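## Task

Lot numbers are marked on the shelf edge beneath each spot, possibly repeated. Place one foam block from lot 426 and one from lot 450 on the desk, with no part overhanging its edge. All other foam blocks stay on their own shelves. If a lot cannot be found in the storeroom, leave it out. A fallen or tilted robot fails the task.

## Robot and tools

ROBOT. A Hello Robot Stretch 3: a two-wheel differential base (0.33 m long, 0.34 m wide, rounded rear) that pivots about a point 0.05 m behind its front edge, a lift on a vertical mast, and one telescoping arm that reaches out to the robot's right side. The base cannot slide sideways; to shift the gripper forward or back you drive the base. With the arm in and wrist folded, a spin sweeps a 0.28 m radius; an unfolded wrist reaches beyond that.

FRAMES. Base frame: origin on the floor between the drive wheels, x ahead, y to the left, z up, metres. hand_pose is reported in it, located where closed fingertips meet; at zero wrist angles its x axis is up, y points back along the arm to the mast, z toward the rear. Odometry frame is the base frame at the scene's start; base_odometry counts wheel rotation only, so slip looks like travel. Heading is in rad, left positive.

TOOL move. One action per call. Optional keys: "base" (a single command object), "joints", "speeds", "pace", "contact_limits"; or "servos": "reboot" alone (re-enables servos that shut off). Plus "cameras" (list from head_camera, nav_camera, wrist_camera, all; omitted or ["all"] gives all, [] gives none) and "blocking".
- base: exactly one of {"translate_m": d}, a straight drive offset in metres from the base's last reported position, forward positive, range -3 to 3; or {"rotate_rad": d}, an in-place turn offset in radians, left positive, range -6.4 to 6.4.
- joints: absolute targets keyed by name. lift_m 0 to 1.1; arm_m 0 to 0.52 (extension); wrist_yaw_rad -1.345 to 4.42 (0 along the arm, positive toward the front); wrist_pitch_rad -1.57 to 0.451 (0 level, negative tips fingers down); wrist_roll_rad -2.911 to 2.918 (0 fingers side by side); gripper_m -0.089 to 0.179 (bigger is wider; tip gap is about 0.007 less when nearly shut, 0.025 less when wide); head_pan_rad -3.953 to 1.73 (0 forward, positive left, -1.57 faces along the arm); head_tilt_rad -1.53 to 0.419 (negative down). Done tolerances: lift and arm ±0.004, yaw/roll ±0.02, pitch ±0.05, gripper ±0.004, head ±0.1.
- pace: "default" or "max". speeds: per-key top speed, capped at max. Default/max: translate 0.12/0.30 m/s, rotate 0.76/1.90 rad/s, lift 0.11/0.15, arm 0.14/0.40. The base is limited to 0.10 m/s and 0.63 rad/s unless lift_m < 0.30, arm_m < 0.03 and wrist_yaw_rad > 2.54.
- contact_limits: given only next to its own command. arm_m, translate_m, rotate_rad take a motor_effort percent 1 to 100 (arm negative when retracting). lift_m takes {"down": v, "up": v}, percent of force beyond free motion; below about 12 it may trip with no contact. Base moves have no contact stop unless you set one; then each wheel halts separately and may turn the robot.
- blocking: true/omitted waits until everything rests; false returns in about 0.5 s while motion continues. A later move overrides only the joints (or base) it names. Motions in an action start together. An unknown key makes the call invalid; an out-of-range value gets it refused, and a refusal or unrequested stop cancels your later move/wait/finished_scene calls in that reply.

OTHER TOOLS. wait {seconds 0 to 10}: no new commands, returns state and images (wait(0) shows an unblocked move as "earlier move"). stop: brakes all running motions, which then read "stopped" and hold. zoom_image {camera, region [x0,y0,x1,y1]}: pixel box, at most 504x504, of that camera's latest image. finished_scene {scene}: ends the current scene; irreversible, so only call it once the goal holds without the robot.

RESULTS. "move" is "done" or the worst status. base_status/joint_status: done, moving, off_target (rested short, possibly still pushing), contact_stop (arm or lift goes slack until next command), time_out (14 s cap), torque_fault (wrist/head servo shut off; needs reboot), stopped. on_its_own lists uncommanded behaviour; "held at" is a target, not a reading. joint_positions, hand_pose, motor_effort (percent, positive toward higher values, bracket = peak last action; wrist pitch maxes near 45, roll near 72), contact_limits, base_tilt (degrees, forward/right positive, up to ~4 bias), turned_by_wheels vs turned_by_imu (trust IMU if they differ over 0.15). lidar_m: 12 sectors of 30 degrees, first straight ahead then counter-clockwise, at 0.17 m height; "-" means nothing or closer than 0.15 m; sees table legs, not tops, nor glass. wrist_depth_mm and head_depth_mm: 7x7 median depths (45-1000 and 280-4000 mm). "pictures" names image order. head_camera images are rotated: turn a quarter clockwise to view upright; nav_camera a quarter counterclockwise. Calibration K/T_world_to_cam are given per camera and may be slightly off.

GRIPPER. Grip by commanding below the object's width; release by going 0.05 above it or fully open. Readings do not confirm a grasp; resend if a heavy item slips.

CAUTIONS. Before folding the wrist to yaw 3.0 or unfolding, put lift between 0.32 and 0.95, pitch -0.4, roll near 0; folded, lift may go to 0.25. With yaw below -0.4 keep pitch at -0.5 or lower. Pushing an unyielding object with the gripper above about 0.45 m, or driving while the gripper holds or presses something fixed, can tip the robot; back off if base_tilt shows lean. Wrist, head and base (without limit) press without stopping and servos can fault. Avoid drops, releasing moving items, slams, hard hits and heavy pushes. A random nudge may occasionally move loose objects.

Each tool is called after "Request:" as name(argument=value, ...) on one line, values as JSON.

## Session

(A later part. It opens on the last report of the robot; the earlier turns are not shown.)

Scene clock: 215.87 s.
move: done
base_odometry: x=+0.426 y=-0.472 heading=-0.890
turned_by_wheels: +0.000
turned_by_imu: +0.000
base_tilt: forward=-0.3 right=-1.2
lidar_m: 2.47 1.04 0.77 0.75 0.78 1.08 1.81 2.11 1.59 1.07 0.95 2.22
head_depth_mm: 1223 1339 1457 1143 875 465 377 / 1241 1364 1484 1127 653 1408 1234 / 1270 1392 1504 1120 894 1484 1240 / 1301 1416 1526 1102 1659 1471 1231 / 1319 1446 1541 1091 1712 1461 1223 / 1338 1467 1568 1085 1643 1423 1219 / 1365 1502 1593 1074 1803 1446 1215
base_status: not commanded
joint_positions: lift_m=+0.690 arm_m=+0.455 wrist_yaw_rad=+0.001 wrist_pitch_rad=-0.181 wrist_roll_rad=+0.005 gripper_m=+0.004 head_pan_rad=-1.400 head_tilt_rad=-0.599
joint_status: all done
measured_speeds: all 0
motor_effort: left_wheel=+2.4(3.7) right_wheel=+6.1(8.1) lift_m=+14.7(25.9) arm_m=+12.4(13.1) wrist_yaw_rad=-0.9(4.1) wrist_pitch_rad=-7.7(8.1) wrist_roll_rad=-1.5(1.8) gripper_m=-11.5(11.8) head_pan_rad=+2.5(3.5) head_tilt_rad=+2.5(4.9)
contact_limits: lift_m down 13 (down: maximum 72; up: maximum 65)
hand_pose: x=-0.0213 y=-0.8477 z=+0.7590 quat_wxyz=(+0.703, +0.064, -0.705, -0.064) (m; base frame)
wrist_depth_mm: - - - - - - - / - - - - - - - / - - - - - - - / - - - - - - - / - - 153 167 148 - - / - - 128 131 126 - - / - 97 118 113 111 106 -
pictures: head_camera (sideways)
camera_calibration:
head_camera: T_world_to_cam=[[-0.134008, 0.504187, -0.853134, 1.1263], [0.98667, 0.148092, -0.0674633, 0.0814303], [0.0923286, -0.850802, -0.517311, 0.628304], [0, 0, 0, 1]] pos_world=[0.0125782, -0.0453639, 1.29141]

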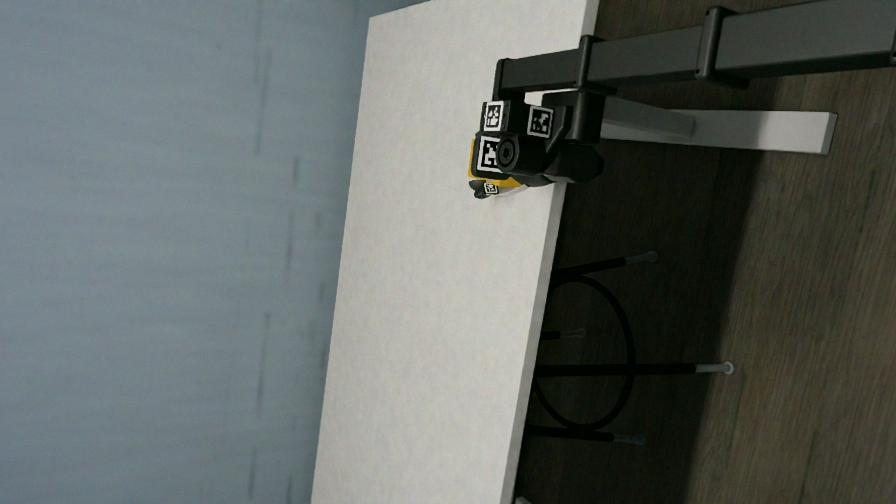

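Request:
move(joints={"gripper_m":0.15}, cameras=[])

Request:
move(joints={"arm_m":0.005,"lift_m":0.73}, cameras=["head_camera"])

Request:
move(joints={"wrist_pitch_rad":-0.4,"wrist_roll_rad":0.0,"gripper_m":0.03}, cameras=[])

Request:
move(joints={"wrist_yaw_rad":3.0,"head_pan_rad":0.0,"head_tilt_rad":-0.3}, pace="max", cameras=[])

Request:
move(joints={"lift_m":0.28}, pace="max", cameras=["nav_camera"])

Scene clock: 226.63 s.
move: done
base_odometry: x=+0.426 y=-0.472 heading=-0.890
turned_by_wheels: +0.000
turned_by_imu: +0.000
base_tilt: forward=-0.3 right=-1.2
lidar_m: 2.47 1.04 0.77 0.74 0.78 1.08 1.81 2.11 1.59 1.06 0.95 2.23
head_depth_mm: 1224 1335 1456 1135 872 464 377 / 1242 1362 1478 1127 654 1414 1235 / 1263 1388 1497 1117 893 1475 1227 / 1288 1418 1528 1104 1656 1471 1228 / 1310 1442 1542 1092 1711 1459 1225 / 1343 1476 1566 1079 1643 1423 1219 / 1370 1496 1585 1068 1812 1442 1218
base_status: not commanded
joint_positions: lift_m=+0.690 arm_m=+0.455 wrist_yaw_rad=+0.005 wrist_pitch_rad=-0.209 wrist_roll_rad=+0.009 gripper_m=+0.150 head_pan_rad=-1.400 head_tilt_rad=-0.599
joint_status: all done
measured_speeds: all 0
motor_effort: left_wheel=+2.1(2.6) right_wheel=+4.1(6.9) lift_m=+25.6(25.6) arm_m=+12.3(13.6) wrist_yaw_rad=-3.5(6.3) wrist_pitch_rad=-2.5(8.3) wrist_roll_rad=-2.8(3.1) gripper_m=-0.2(82.1) head_pan_rad=+2.9(3.3) head_tilt_rad=+1.0(2.6)
contact_limits: lift_m down 13 (down: maximum 72; up: maximum 65)
hand_pose: x=-0.0203 y=-0.8457 z=+0.7520 quat_wxyz=(+0.701, +0.075, -0.706, -0.073) (m; base frame)
wrist_depth_mm: - - - - - - - / - - - - - - - / - - - - - - - / - - 149 149 - - - / - 146 120 125 - 142 - / - 124 106 112 - 124 - / 108 117 115 115 - - 111
pictures: none
No camera images: "cameras" was empty.

Scene clock: 231.13 s.
move: done
base_odometry: x=+0.426 y=-0.472 heading=-0.890
turned_by_wheels: +0.000
turned_by_imu: +0.000
base_tilt: forward=-0.4 right=-1.2
lidar_m: 2.47 1.04 0.77 0.74 0.78 1.08 1.81 2.11 1.59 1.06 0.95 2.22
head_depth_mm: 1221 1330 1457 1137 945 1494 1248 / 1248 1360 1481 1122 940 1450 1184 / 1262 1386 1486 1114 1662 1481 369 / 1294 1412 1521 1104 1665 1467 1202 / 1319 1450 1543 1090 1700 1465 1226 / 1336 1476 1566 1081 1641 1422 1212 / 1364 1502 1586 1069 1807 1451 1212
base_status: not commanded
joint_positions: lift_m=+0.730 arm_m=+0.005 wrist_yaw_rad=+0.003 wrist_pitch_rad=-0.234 wrist_roll_rad=+0.005 gripper_m=+0.150 head_pan_rad=-1.400 head_tilt_rad=-0.599
joint_status: all done
measured_speeds: all 0
motor_effort: left_wheel=+2.3(2.7) right_wheel=+2.1(4.2) lift_m=+25.3(32.4) arm_m=-12.5(14.7) wrist_yaw_rad=-3.8(5.6) wrist_pitch_rad=+2.1(2.5) wrist_roll_rad=-1.9(3.1) gripper_m=+0.7(1.1) head_pan_rad=+2.5(3.0) head_tilt_rad=-0.5(2.0)
hand_pose: x=-0.0208 y=-0.3936 z=+0.7859 quat_wxyz=(+0.701, +0.084, -0.704, -0.082) (m; base frame)
wrist_depth_mm: - - - - - - - / - - - - - - - / - - - 570 - - - / - - - - - - - / - 155 - - - - - / - 126 - - - 124 - / - - - - - 974 114
pictures: head_camera (sideways)
camera_calibration:
head_camera: T_world_to_cam=[[-0.134008, 0.504187, -0.853134, 1.1263], [0.98667, 0.148092, -0.0674633, 0.0814303], [0.0923286, -0.850802, -0.517311, 0.628304], [0, 0, 0, 1]] pos_world=[0.0125782, -0.0453639, 1.29141]

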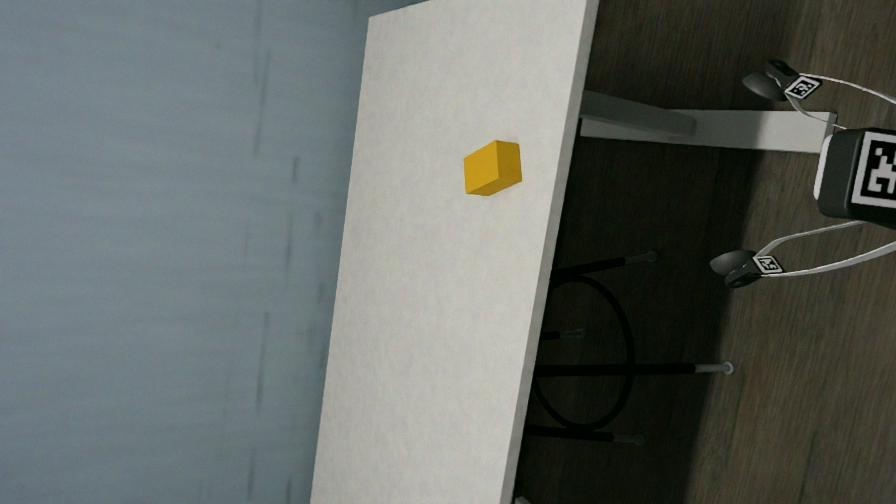

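Scene clock: 232.87 s.
move: done
base_odometry: x=+0.426 y=-0.472 heading=-0.890
turned_by_wheels: +0.000
turned_by_imu: +0.000
base_tilt: forward=-0.3 right=-1.2
lidar_m: 2.47 1.04 0.77 0.75 0.78 1.08 1.81 2.12 1.59 1.06 0.95 2.22
head_depth_mm: 1223 1334 1449 1133 943 1496 1247 / 1244 1361 1483 1125 941 1457 1241 / 1264 1387 1484 1106 1681 1484 391 / 1289 1409 1518 1103 1653 1473 1203 / 1315 1442 1542 1092 1708 1461 1223 / 1341 1474 1577 1085 1626 1425 1226 / 1361 1500 1582 1072 1811 1441 1210
base_status: not commanded
joint_positions: lift_m=+0.730 arm_m=+0.005 wrist_yaw_rad=+0.003 wrist_pitch_rad=-0.412 wrist_roll_rad=+0.005 gripper_m=+0.030 head_pan_rad=-1.400 head_tilt_rad=-0.599
joint_status: all done
measured_speeds: all 0
motor_effort: left_wheel=+2.2(2.9) right_wheel=+3.4(4.2) lift_m=+26.9(27.3) arm_m=-10.5(12.8) wrist_yaw_rad=-2.5(4.7) wrist_pitch_rad=+1.8(3.3) wrist_roll_rad=-2.0(2.3) gripper_m=+0.6(81.1) head_pan_rad=+2.5(2.9) head_tilt_rad=-1.5(1.8)
hand_pose: x=-0.0209 y=-0.3751 z=+0.7441 quat_wxyz=(+0.691, +0.145, -0.693, -0.144) (m; base frame)
wrist_depth_mm: - - - - - - - / - - - - - - - / - - - - - - - / - - - - - - - / - - - - - - - / - - 127 147 130 - - / 924 928 887 918 865 898 887
pictures: none
No camera images: "cameras" was empty.

Scene clock: 234.87 s.
move: done
base_odometry: x=+0.426 y=-0.472 heading=-0.890
turned_by_wheels: +0.000
turned_by_imu: +0.000
base_tilt: forward=-0.3 right=-1.2
lidar_m: 2.47 1.04 0.77 0.74 0.78 1.08 1.81 2.11 1.59 1.07 0.95 2.23
head_depth_mm: 2137 2223 2316 2458 2552 2054 1578 / 2136 2235 2322 2447 2603 2037 1559 / 2151 2236 2341 2442 2560 2011 1550 / 2141 2237 2373 2451 2580 2010 1536 / 2156 2252 2343 2463 2569 2008 1537 / 2162 2239 2336 2463 2553 2000 1540 / 2140 2256 2353 2472 2574 1973 1529
base_status: not commanded
joint_positions: lift_m=+0.730 arm_m=+0.005 wrist_yaw_rad=+2.997 wrist_pitch_rad=-0.412 wrist_roll_rad=+0.005 gripper_m=+0.030 head_pan_rad=+0.008 head_tilt_rad=-0.296
joint_status: all done
measured_speeds: translate_m=+0.000 rotate_rad=+0.000 lift_m=+0.000 arm_m=+0.000 wrist_yaw_rad=+0.000 wrist_pitch_rad=+0.000 wrist_roll_rad=+0.000 head_pan_rad=-0.024 head_tilt_rad=+0.000
motor_effort: left_wheel=+2.3(2.9) right_wheel=+3.2(4.0) lift_m=+29.1(29.6) arm_m=-9.4(11.5) wrist_yaw_rad=+0.3(6.6) wrist_pitch_rad=+1.7(1.8) wrist_roll_rad=-1.8(2.0) gripper_m=+0.7(0.8) head_pan_rad=-3.0(5.0) head_tilt_rad=+0.4(7.0)
hand_pose: x=+0.0112 y=+0.0729 z=+0.7441 quat_wxyz=(+0.195, +0.702, +0.094, +0.678) (m; base frame)
wrist_depth_mm: - 141 - - - - - / - 152 - - - 843 - / - 165 173 - - 928 - / - 183 191 - - - - / - - 211 - - - - / - - 130 146 130 - - / 922 942 266 909 868 893 886
pictures: none
No camera images: "cameras" was empty.

Scene clock: 238.67 s.
move: done
base_odometry: x=+0.426 y=-0.472 heading=-0.890
turned_by_wheels: +0.000
turned_by_imu: +0.000
base_tilt: forward=-0.4 right=-1.2
lidar_m: 2.47 1.04 0.77 0.74 0.78 1.08 1.81 2.10 1.59 1.06 0.95 2.22
head_depth_mm: 2127 2224 2337 2446 2590 2043 1563 / 2122 2213 2332 2455 2590 2026 1550 / 2139 2235 2326 2476 2602 2024 1551 / 2138 2221 2360 2489 2598 2005 1544 / 2136 2243 2335 2457 2554 1985 1524 / 2138 2241 2358 2506 2536 1996 1522 / 2152 2238 2336 2449 2534 1967 1509
base_status: not commanded
joint_positions: lift_m=+0.280 arm_m=+0.005 wrist_yaw_rad=+2.997 wrist_pitch_rad=-0.414 wrist_roll_rad=+0.005 gripper_m=+0.030 head_pan_rad=+0.000 head_tilt_rad=-0.300
joint_status: all done
measured_speeds: all 0
motor_effort: left_wheel=+2.1(2.7) right_wheel=+3.3(4.3) lift_m=+26.2(27.9) arm_m=-7.2(10.4) wrist_yaw_rad=+1.7(3.4) wrist_pitch_rad=+2.1(2.2) wrist_roll_rad=-1.8(2.1) gripper_m=+0.4(0.8) head_pan_rad=-2.6(3.7) head_tilt_rad=-3.1(4.2)
hand_pose: x=+0.0111 y=+0.0726 z=+0.2936 quat_wxyz=(+0.195, +0.702, +0.095, +0.678) (m; base frame)
wrist_depth_mm: - 141 - - - - - / - 151 - - - 851 - / - 166 177 864 857 833 837 / 731 191 657 706 711 699 687 / 615 586 211 572 581 580 571 / 519 511 130 149 130 489 489 / 282 281 258 271 414 433 428
pictures: nav_camera (sideways)
camera_calibration:
nav_camera: T_world_to_cam=[[0.270173, 0.0170567, 0.962661, -1.21163], [0.0143322, -0.999804, 0.0136925, 0.0322163], [0.962705, 0.0100977, -0.270365, 0.299239], [0, 0, 0, 1]] pos_world=[0.0388093, 0.0498547, 1.24685]

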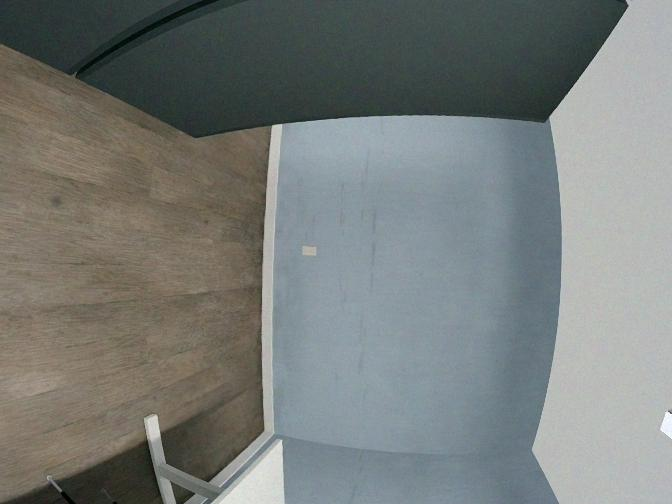

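Request:
move(base={"translate_m":1.94}, pace="max", cameras=[])

Request:
move(base={"rotate_rad":1.586}, joints={"head_pan_rad":0.4,"head_tilt_rad":-0.3}, pace="max", cameras=["nav_camera"])

Scene clock: 253.90 s.
move: done
base_odometry: x=+1.647 y=-1.979 heading=-0.890
turned_by_wheels: +0.000
turned_by_imu: +0.001
base_tilt: forward=-0.3 right=-1.3
lidar_m: 0.55 0.57 0.79 2.17 0.90 1.03 3.00 1.70 1.39 1.57 0.76 0.57
head_depth_mm: 444 465 488 513 541 573 606 / 444 465 488 513 541 573 609 / 445 465 487 514 542 574 608 / 446 465 488 513 542 573 608 / 444 465 489 514 542 573 608 / 445 465 488 514 542 574 610 / 445 466 489 514 542 574 610
base_status: done
joint_positions: lift_m=+0.280 arm_m=+0.005 wrist_yaw_rad=+2.998 wrist_pitch_rad=-0.414 wrist_roll_rad=+0.005 gripper_m=+0.030 head_pan_rad=+0.000 head_tilt_rad=-0.301
joint_status: not commanded
measured_speeds: all 0
motor_effort: left_wheel=+0.2(15.0) right_wheel=+5.8(13.3) lift_m=+24.9(29.5) arm_m=+1.2(5.4) wrist_yaw_rad=+1.5(3.1) wrist_pitch_rad=+2.1(2.2) wrist_roll_rad=-1.7(2.2) gripper_m=+0.3(0.9) head_pan_rad=-2.2(3.8) head_tilt_rad=+2.1(3.5)
hand_pose: x=+0.0110 y=+0.0726 z=+0.2936 quat_wxyz=(+0.195, +0.702, +0.095, +0.678) (m; base frame)
wrist_depth_mm: - 141 - - - - - / - 151 - - - - - / - 165 870 908 889 835 - / 746 188 225 709 705 701 663 / 605 584 211 577 580 581 571 / 516 506 130 148 130 490 495 / 282 283 257 268 412 431 431
pictures: none
No camera images: "cameras" was empty.

Scene clock: 256.03 s.
move: done
base_odometry: x=+1.647 y=-1.979 heading=+0.695
turned_by_wheels: +1.586
turned_by_imu: +1.554
base_tilt: forward=-0.4 right=-1.2
lidar_m: 2.17 0.85 1.02 2.95 1.99 1.39 1.58 0.77 0.57 0.55 0.57 0.79
head_depth_mm: 1810 1886 1960 2031 2128 2034 1559 / 1883 1955 2043 2129 2220 2041 1550 / 1971 2046 2133 2244 2356 2023 1534 / 996 1055 1125 1203 1303 1852 1440 / 808 846 894 941 988 1053 1121 / 714 748 787 829 874 923 986 / 743 781 825 870 921 982 1050
base_status: done
joint_positions: lift_m=+0.280 arm_m=+0.005 wrist_yaw_rad=+2.998 wrist_pitch_rad=-0.414 wrist_roll_rad=+0.005 gripper_m=+0.030 head_pan_rad=+0.406 head_tilt_rad=-0.301
joint_status: all done
measured_speeds: all 0
motor_effort: left_wheel=-5.1(15.3) right_wheel=+8.2(14.4) lift_m=+25.9(26.5) arm_m=-7.6(7.6) wrist_yaw_rad=+2.1(3.0) wrist_pitch_rad=+2.1(2.2) wrist_roll_rad=-1.8(2.3) gripper_m=+0.2(1.0) head_pan_rad=-2.9(4.5) head_tilt_rad=+5.3(5.3)
hand_pose: x=+0.0110 y=+0.0726 z=+0.2936 quat_wxyz=(+0.195, +0.702, +0.095, +0.678) (m; base frame)
wrist_depth_mm: - 141 - - - - - / - 151 - - - - - / 947 166 864 880 896 883 824 / 727 191 225 712 714 698 692 / 610 575 212 566 581 579 577 / 511 504 130 148 130 497 491 / 283 281 258 269 412 432 429
pictures: nav_camera (sideways)
camera_calibration:
nav_camera: T_world_to_cam=[[0.242335, 0.122675, 0.962406, -1.21105], [0.407841, -0.91295, 0.0136757, 0.02983], [0.880306, 0.389195, -0.271271, 0.3009], [0, 0, 0, 1]] pos_world=[0.0164302, 0.05869, 1.24674]

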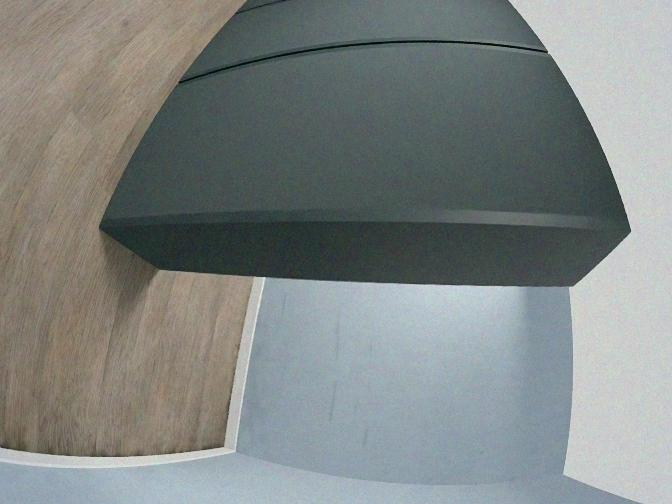

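Request:
move(base={"translate_m":1.61}, pace="max", cameras=[])

Request:
move(base={"rotate_rad":-1.598}, joints={"head_pan_rad":-2.2,"head_tilt_rad":-0.4}, pace="max", cameras=[])

Request:
move(base={"translate_m":-0.8}, pace="max", cameras=["nav_camera","head_camera"])

Scene clock: 276.63 s.
move: done
base_odometry: x=+2.883 y=-0.948 heading=+0.695
turned_by_wheels: +0.000
turned_by_imu: +0.001
base_tilt: forward=-0.3 right=-1.1
lidar_m: 0.57 0.60 0.83 2.30 0.62 0.64 2.12 0.80 0.59 0.58 0.60 0.59
head_depth_mm: 454 472 491 511 533 558 585 / 472 491 512 534 559 585 616 / 492 512 535 559 587 617 649 / 513 536 561 587 619 650 689 / 537 561 588 617 652 689 730 / 563 590 622 653 694 733 779 / 589 622 654 692 731 781 835
base_status: done
joint_positions: lift_m=+0.280 arm_m=+0.005 wrist_yaw_rad=+2.998 wrist_pitch_rad=-0.414 wrist_roll_rad=+0.005 gripper_m=+0.030 head_pan_rad=+0.400 head_tilt_rad=-0.300
joint_status: not commanded
measured_speeds: all 0
motor_effort: left_wheel=-3.3(13.6) right_wheel=+6.5(13.8) lift_m=+29.3(29.3) arm_m=-9.5(12.5) wrist_yaw_rad=+2.3(3.0) wrist_pitch_rad=+2.1(2.2) wrist_roll_rad=-1.7(2.1) gripper_m=-0.2(1.2) head_pan_rad=-2.4(3.6) head_tilt_rad=+3.0(5.9)
hand_pose: x=+0.0110 y=+0.0726 z=+0.2936 quat_wxyz=(+0.195, +0.702, +0.095, +0.678) (m; base frame)
wrist_depth_mm: - 141 - - - - - / - 152 - - - - - / - 166 867 915 894 832 687 / 652 188 225 713 698 701 668 / 584 583 211 570 581 578 577 / 518 508 130 148 130 496 493 / 283 282 258 270 412 433 430
pictures: none
No camera images: "cameras" was empty.

Scene clock: 279.10 s.
move: done
base_odometry: x=+2.883 y=-0.948 heading=-0.903
turned_by_wheels: -1.598
turned_by_imu: -1.567
base_tilt: forward=-0.4 right=-1.1
lidar_m: 0.57 0.60 0.59 0.57 0.60 0.82 2.29 0.62 0.64 2.17 0.80 0.59
head_depth_mm: 649 1258 1392 958 1466 1121 1348 / 512 552 1254 875 1319 1067 1265 / 550 577 607 639 686 751 831 / 624 660 699 741 791 846 911 / 724 772 825 882 954 1038 1135 / 2851 3039 3133 3370 2367 1748 1390 / 2728 2869 2972 3166 2364 1729 1395
base_status: done
joint_positions: lift_m=+0.280 arm_m=+0.005 wrist_yaw_rad=+2.998 wrist_pitch_rad=-0.414 wrist_roll_rad=+0.005 gripper_m=+0.030 head_pan_rad=-2.208 head_tilt_rad=-0.400
joint_status: all done
measured_speeds: translate_m=+0.000 rotate_rad=+0.000 lift_m=+0.000 arm_m=+0.000 wrist_yaw_rad=+0.000 wrist_pitch_rad=+0.000 wrist_roll_rad=+0.000 head_pan_rad=+0.024 head_tilt_rad=+0.000
motor_effort: left_wheel=+5.3(14.7) right_wheel=-7.0(15.1) lift_m=+28.0(29.6) arm_m=-12.0(12.7) wrist_yaw_rad=+2.2(2.9) wrist_pitch_rad=+2.1(2.2) wrist_roll_rad=-1.9(2.0) gripper_m=+0.7(1.0) head_pan_rad=+3.1(4.9) head_tilt_rad=-3.1(7.4)
hand_pose: x=+0.0110 y=+0.0726 z=+0.2936 quat_wxyz=(+0.195, +0.702, +0.095, +0.678) (m; base frame)
wrist_depth_mm: 529 141 544 - - - - / - 152 - - - - - / - 166 174 - - - - / - 188 193 684 674 699 673 / 606 581 211 574 578 576 571 / 514 509 130 148 130 498 492 / 282 282 258 270 412 430 430
pictures: none
No camera images: "cameras" was empty.

Scene clock: 283.10 s.
move: done
base_odometry: x=+2.387 y=-0.320 heading=-0.902
turned_by_wheels: +0.000
turned_by_imu: -0.002
base_tilt: forward=-0.4 right=-1.2
lidar_m: 1.37 0.82 0.60 0.58 0.60 0.83 2.34 0.67 0.75 0.88 0.53 1.42
head_depth_mm: 547 591 653 778 1337 1076 1345 / 555 610 637 676 729 800 907 / 502 689 724 751 703 853 845 / 458 786 834 847 621 980 833 / 466 885 938 907 582 1039 833 / 476 838 891 898 577 972 825 / 487 783 828 844 548 478 824
base_status: done
joint_positions: lift_m=+0.280 arm_m=+0.005 wrist_yaw_rad=+2.998 wrist_pitch_rad=-0.414 wrist_roll_rad=+0.005 gripper_m=+0.030 head_pan_rad=-2.200 head_tilt_rad=-0.400
joint_status: not commanded
measured_speeds: all 0
motor_effort: left_wheel=+0.8(12.4) right_wheel=-10.3(17.7) lift_m=+27.1(28.9) arm_m=-9.1(11.8) wrist_yaw_rad=+2.2(2.9) wrist_pitch_rad=+2.1(2.3) wrist_roll_rad=-1.8(2.1) gripper_m=+0.1(0.9) head_pan_rad=+3.3(4.1) head_tilt_rad=-3.4(4.4)
hand_pose: x=+0.0110 y=+0.0726 z=+0.2936 quat_wxyz=(+0.195, +0.702, +0.095, +0.678) (m; base frame)
wrist_depth_mm: 535 141 - - - - - / - 151 - - - - - / - 165 173 - - - - / - 186 193 689 699 698 689 / 605 584 212 574 585 574 571 / 515 508 130 149 130 493 497 / 282 281 258 271 415 432 434
pictures: head_camera (sideways), nav_camera (sideways)
camera_calibration:
head_camera: T_world_to_cam=[[0.162819, 0.302426, -0.939164, 1.23665], [0.785997, -0.615132, -0.0618171, 0.0753128], [-0.596405, -0.728115, -0.337861, 0.398946], [0, 0, 0, 1]] pos_world=[-0.0226121, -0.0371883, 1.30086]
nav_camera: T_world_to_cam=[[-0.20104, -0.305196, 0.930827, -1.16714], [-0.817568, 0.575703, 0.0121809, 0.0393171], [-0.539597, -0.758566, -0.365257, 0.431915], [0, 0, 0, 1]] pos_world=[0.0305624, -0.051206, 1.24369]

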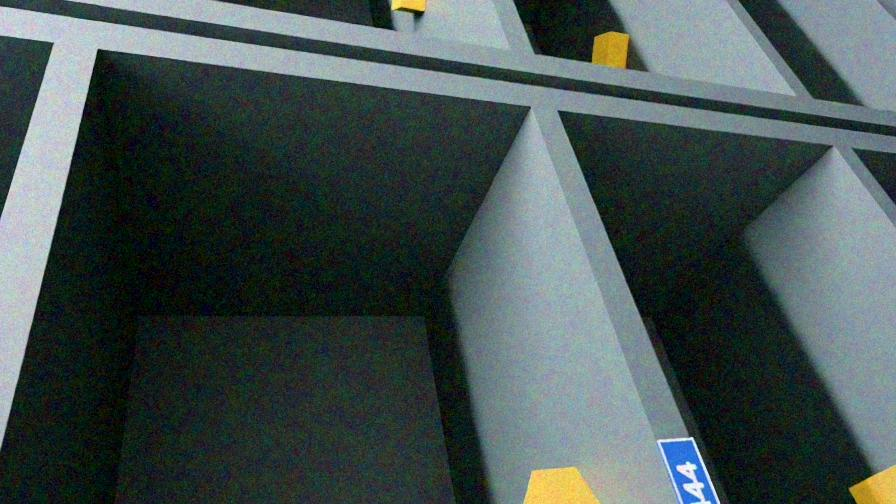

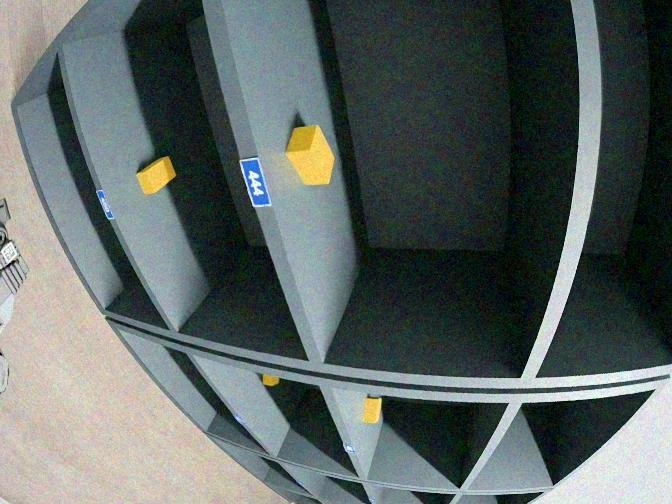

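Read what's visible.

Request:
zoom_image(camera="nav_camera", region=[200, 360, 420, 500])

Request:
zoom_image(camera="nav_camera", region=[60, 160, 180, 240])

Scaled by 2.291 from the camera's 672x504 image, which has a finer 792x594 frame.

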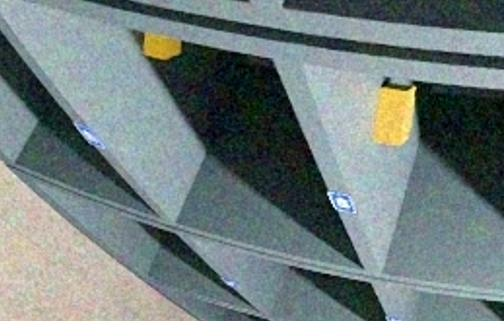

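Scaled by 4.200 from the camera's 672x504 image, which has a finer 792x594 frame.

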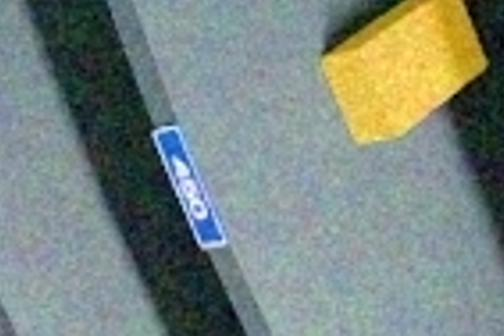

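Request:
move(base={"translate_m":-0.1}, joints={"lift_m":0.62,"head_pan_rad":-1.6,"head_tilt_rad":-0.75}, cameras=["head_camera"])

Scene clock: 306.70 s.
move: done
base_odometry: x=+2.325 y=-0.242 heading=-0.903
turned_by_wheels: +0.000
turned_by_imu: +0.000
base_tilt: forward=-0.4 right=-1.1
lidar_m: 1.46 0.82 0.60 0.58 0.60 0.83 2.33 0.60 0.61 0.88 0.59 0.61
head_depth_mm: 721 797 635 533 956 839 1097 / 721 795 628 528 950 832 1099 / 717 797 621 523 943 829 1094 / 719 794 548 520 936 825 1103 / 717 788 580 513 934 817 1074 / 716 778 601 508 927 812 1091 / 715 775 593 503 921 810 1085
base_status: done
joint_positions: lift_m=+0.620 arm_m=+0.005 wrist_yaw_rad=+2.998 wrist_pitch_rad=-0.414 wrist_roll_rad=+0.005 gripper_m=+0.030 head_pan_rad=-1.600 head_tilt_rad=-0.750
joint_status: all done
measured_speeds: all 0
motor_effort: left_wheel=-5.7(8.0) right_wheel=-4.4(13.7) lift_m=+29.5(33.0) arm_m=-4.2(7.4) wrist_yaw_rad=+1.2(3.1) wrist_pitch_rad=+2.1(2.3) wrist_roll_rad=-1.8(2.2) gripper_m=+0.3(1.0) head_pan_rad=-2.9(5.3) head_tilt_rad=+2.1(7.8)
hand_pose: x=+0.0110 y=+0.0726 z=+0.6336 quat_wxyz=(+0.195, +0.702, +0.095, +0.678) (m; base frame)
wrist_depth_mm: 540 141 - - - - - / - 151 - - - - - / - 165 172 - - - - / - 183 191 - - - - / - - 208 148 153 - - / - - 130 146 128 903 882 / 816 835 268 810 756 783 777
pictures: head_camera (sideways)
camera_calibration:
head_camera: T_world_to_cam=[[-0.0277352, 0.642897, -0.76545, 1.01132], [0.996733, -0.0403197, -0.0699797, 0.0846029], [-0.0758525, -0.764891, -0.639678, 0.78851], [0, 0, 0, 1]] pos_world=[0.0035331, -0.0436401, 1.28443]

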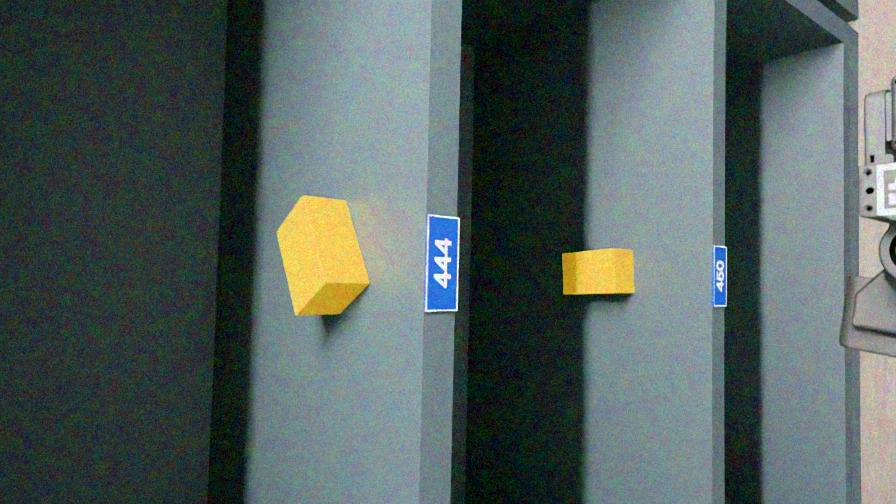

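Request:
move(joints={"wrist_yaw_rad":0.0}, cameras=[])

Request:
move(joints={"gripper_m":0.179,"wrist_pitch_rad":-0.24,"lift_m":0.56,"wrist_roll_rad":0.0}, cameras=["wrist_camera"])

Scene clock: 316.27 s.
move: done
base_odometry: x=+2.325 y=-0.242 heading=-0.903
turned_by_wheels: +0.000
turned_by_imu: +0.000
base_tilt: forward=-0.3 right=-1.4
lidar_m: 1.46 0.82 0.60 0.58 0.61 0.83 2.33 0.60 0.60 0.88 0.59 0.61
head_depth_mm: 722 801 638 533 960 838 1100 / 721 799 630 529 953 834 1100 / 719 795 620 523 945 827 1092 / 716 792 549 518 938 823 476 / 716 790 580 512 933 816 1074 / 715 779 602 508 922 814 1091 / 715 775 595 504 921 806 1088
base_status: not commanded
joint_positions: lift_m=+0.620 arm_m=+0.005 wrist_yaw_rad=+0.003 wrist_pitch_rad=-0.414 wrist_roll_rad=+0.005 gripper_m=+0.030 head_pan_rad=-1.600 head_tilt_rad=-0.750
joint_status: all done
measured_speeds: all 0
motor_effort: left_wheel=-6.1(6.6) right_wheel=-5.1(5.5) lift_m=+28.9(30.0) arm_m=-1.0(3.2) wrist_yaw_rad=-4.2(7.7) wrist_pitch_rad=+2.1(2.2) wrist_roll_rad=-1.8(2.0) gripper_m=+0.0(0.9) head_pan_rad=-2.8(3.7) head_tilt_rad=+3.3(3.6)
hand_pose: x=-0.0208 y=-0.3749 z=+0.6336 quat_wxyz=(+0.691, +0.146, -0.693, -0.145) (m; base frame)
wrist_depth_mm: - - - - - - 554 / - - - - - - 580 / 503 - - - - - - / - - - - - - - / 314 311 308 294 292 309 306 / 286 282 130 147 128 264 264 / - - 102 - - 274 -
pictures: none
No camera images: "cameras" was empty.

Scene clock: 318.30 s.
move: done
base_odometry: x=+2.325 y=-0.242 heading=-0.903
turned_by_wheels: +0.000
turned_by_imu: +0.000
base_tilt: forward=-0.4 right=-1.1
lidar_m: 1.47 0.82 0.60 0.58 0.61 0.83 2.33 0.60 0.61 0.88 0.59 0.61
head_depth_mm: 723 801 636 534 954 839 1101 / 720 795 629 529 951 832 1108 / 720 796 620 523 945 809 1107 / 718 794 548 518 934 823 515 / 715 791 580 514 929 801 1078 / 716 779 601 509 925 811 1087 / 715 775 596 504 921 810 1088
base_status: not commanded
joint_positions: lift_m=+0.560 arm_m=+0.005 wrist_yaw_rad=+0.003 wrist_pitch_rad=-0.263 wrist_roll_rad=+0.005 gripper_m=+0.179 head_pan_rad=-1.600 head_tilt_rad=-0.750
joint_status: all done
measured_speeds: all 0
motor_effort: left_wheel=-5.9(6.4) right_wheel=-5.2(6.1) lift_m=+29.0(29.3) arm_m=+0.4(1.5) wrist_yaw_rad=-2.9(4.3) wrist_pitch_rad=+3.7(6.3) wrist_roll_rad=-1.7(2.9) gripper_m=+0.4(84.5) head_pan_rad=-3.3(3.7) head_tilt_rad=+2.4(3.5)
hand_pose: x=-0.0208 y=-0.3912 z=+0.6089 quat_wxyz=(+0.700, +0.094, -0.702, -0.092) (m; base frame)
wrist_depth_mm: - - - - - - 538 / - - - - - - 586 / - - - - - - - / - - - - - - - / 311 281 307 302 302 298 298 / - 144 250 248 247 245 - / - 249 243 - 236 232 105
pictures: wrist_camera
camera_calibration:
wrist_camera: T_world_to_cam=[[-0.998821, -0.0418767, -0.0245544, -0.0155355], [0.00318994, 0.448099, -0.893978, 0.752235], [0.0484396, -0.893003, -0.447437, 0.0903624], [0, 0, 0, 1]] pos_world=[-0.0222938, -0.257032, 0.712532]

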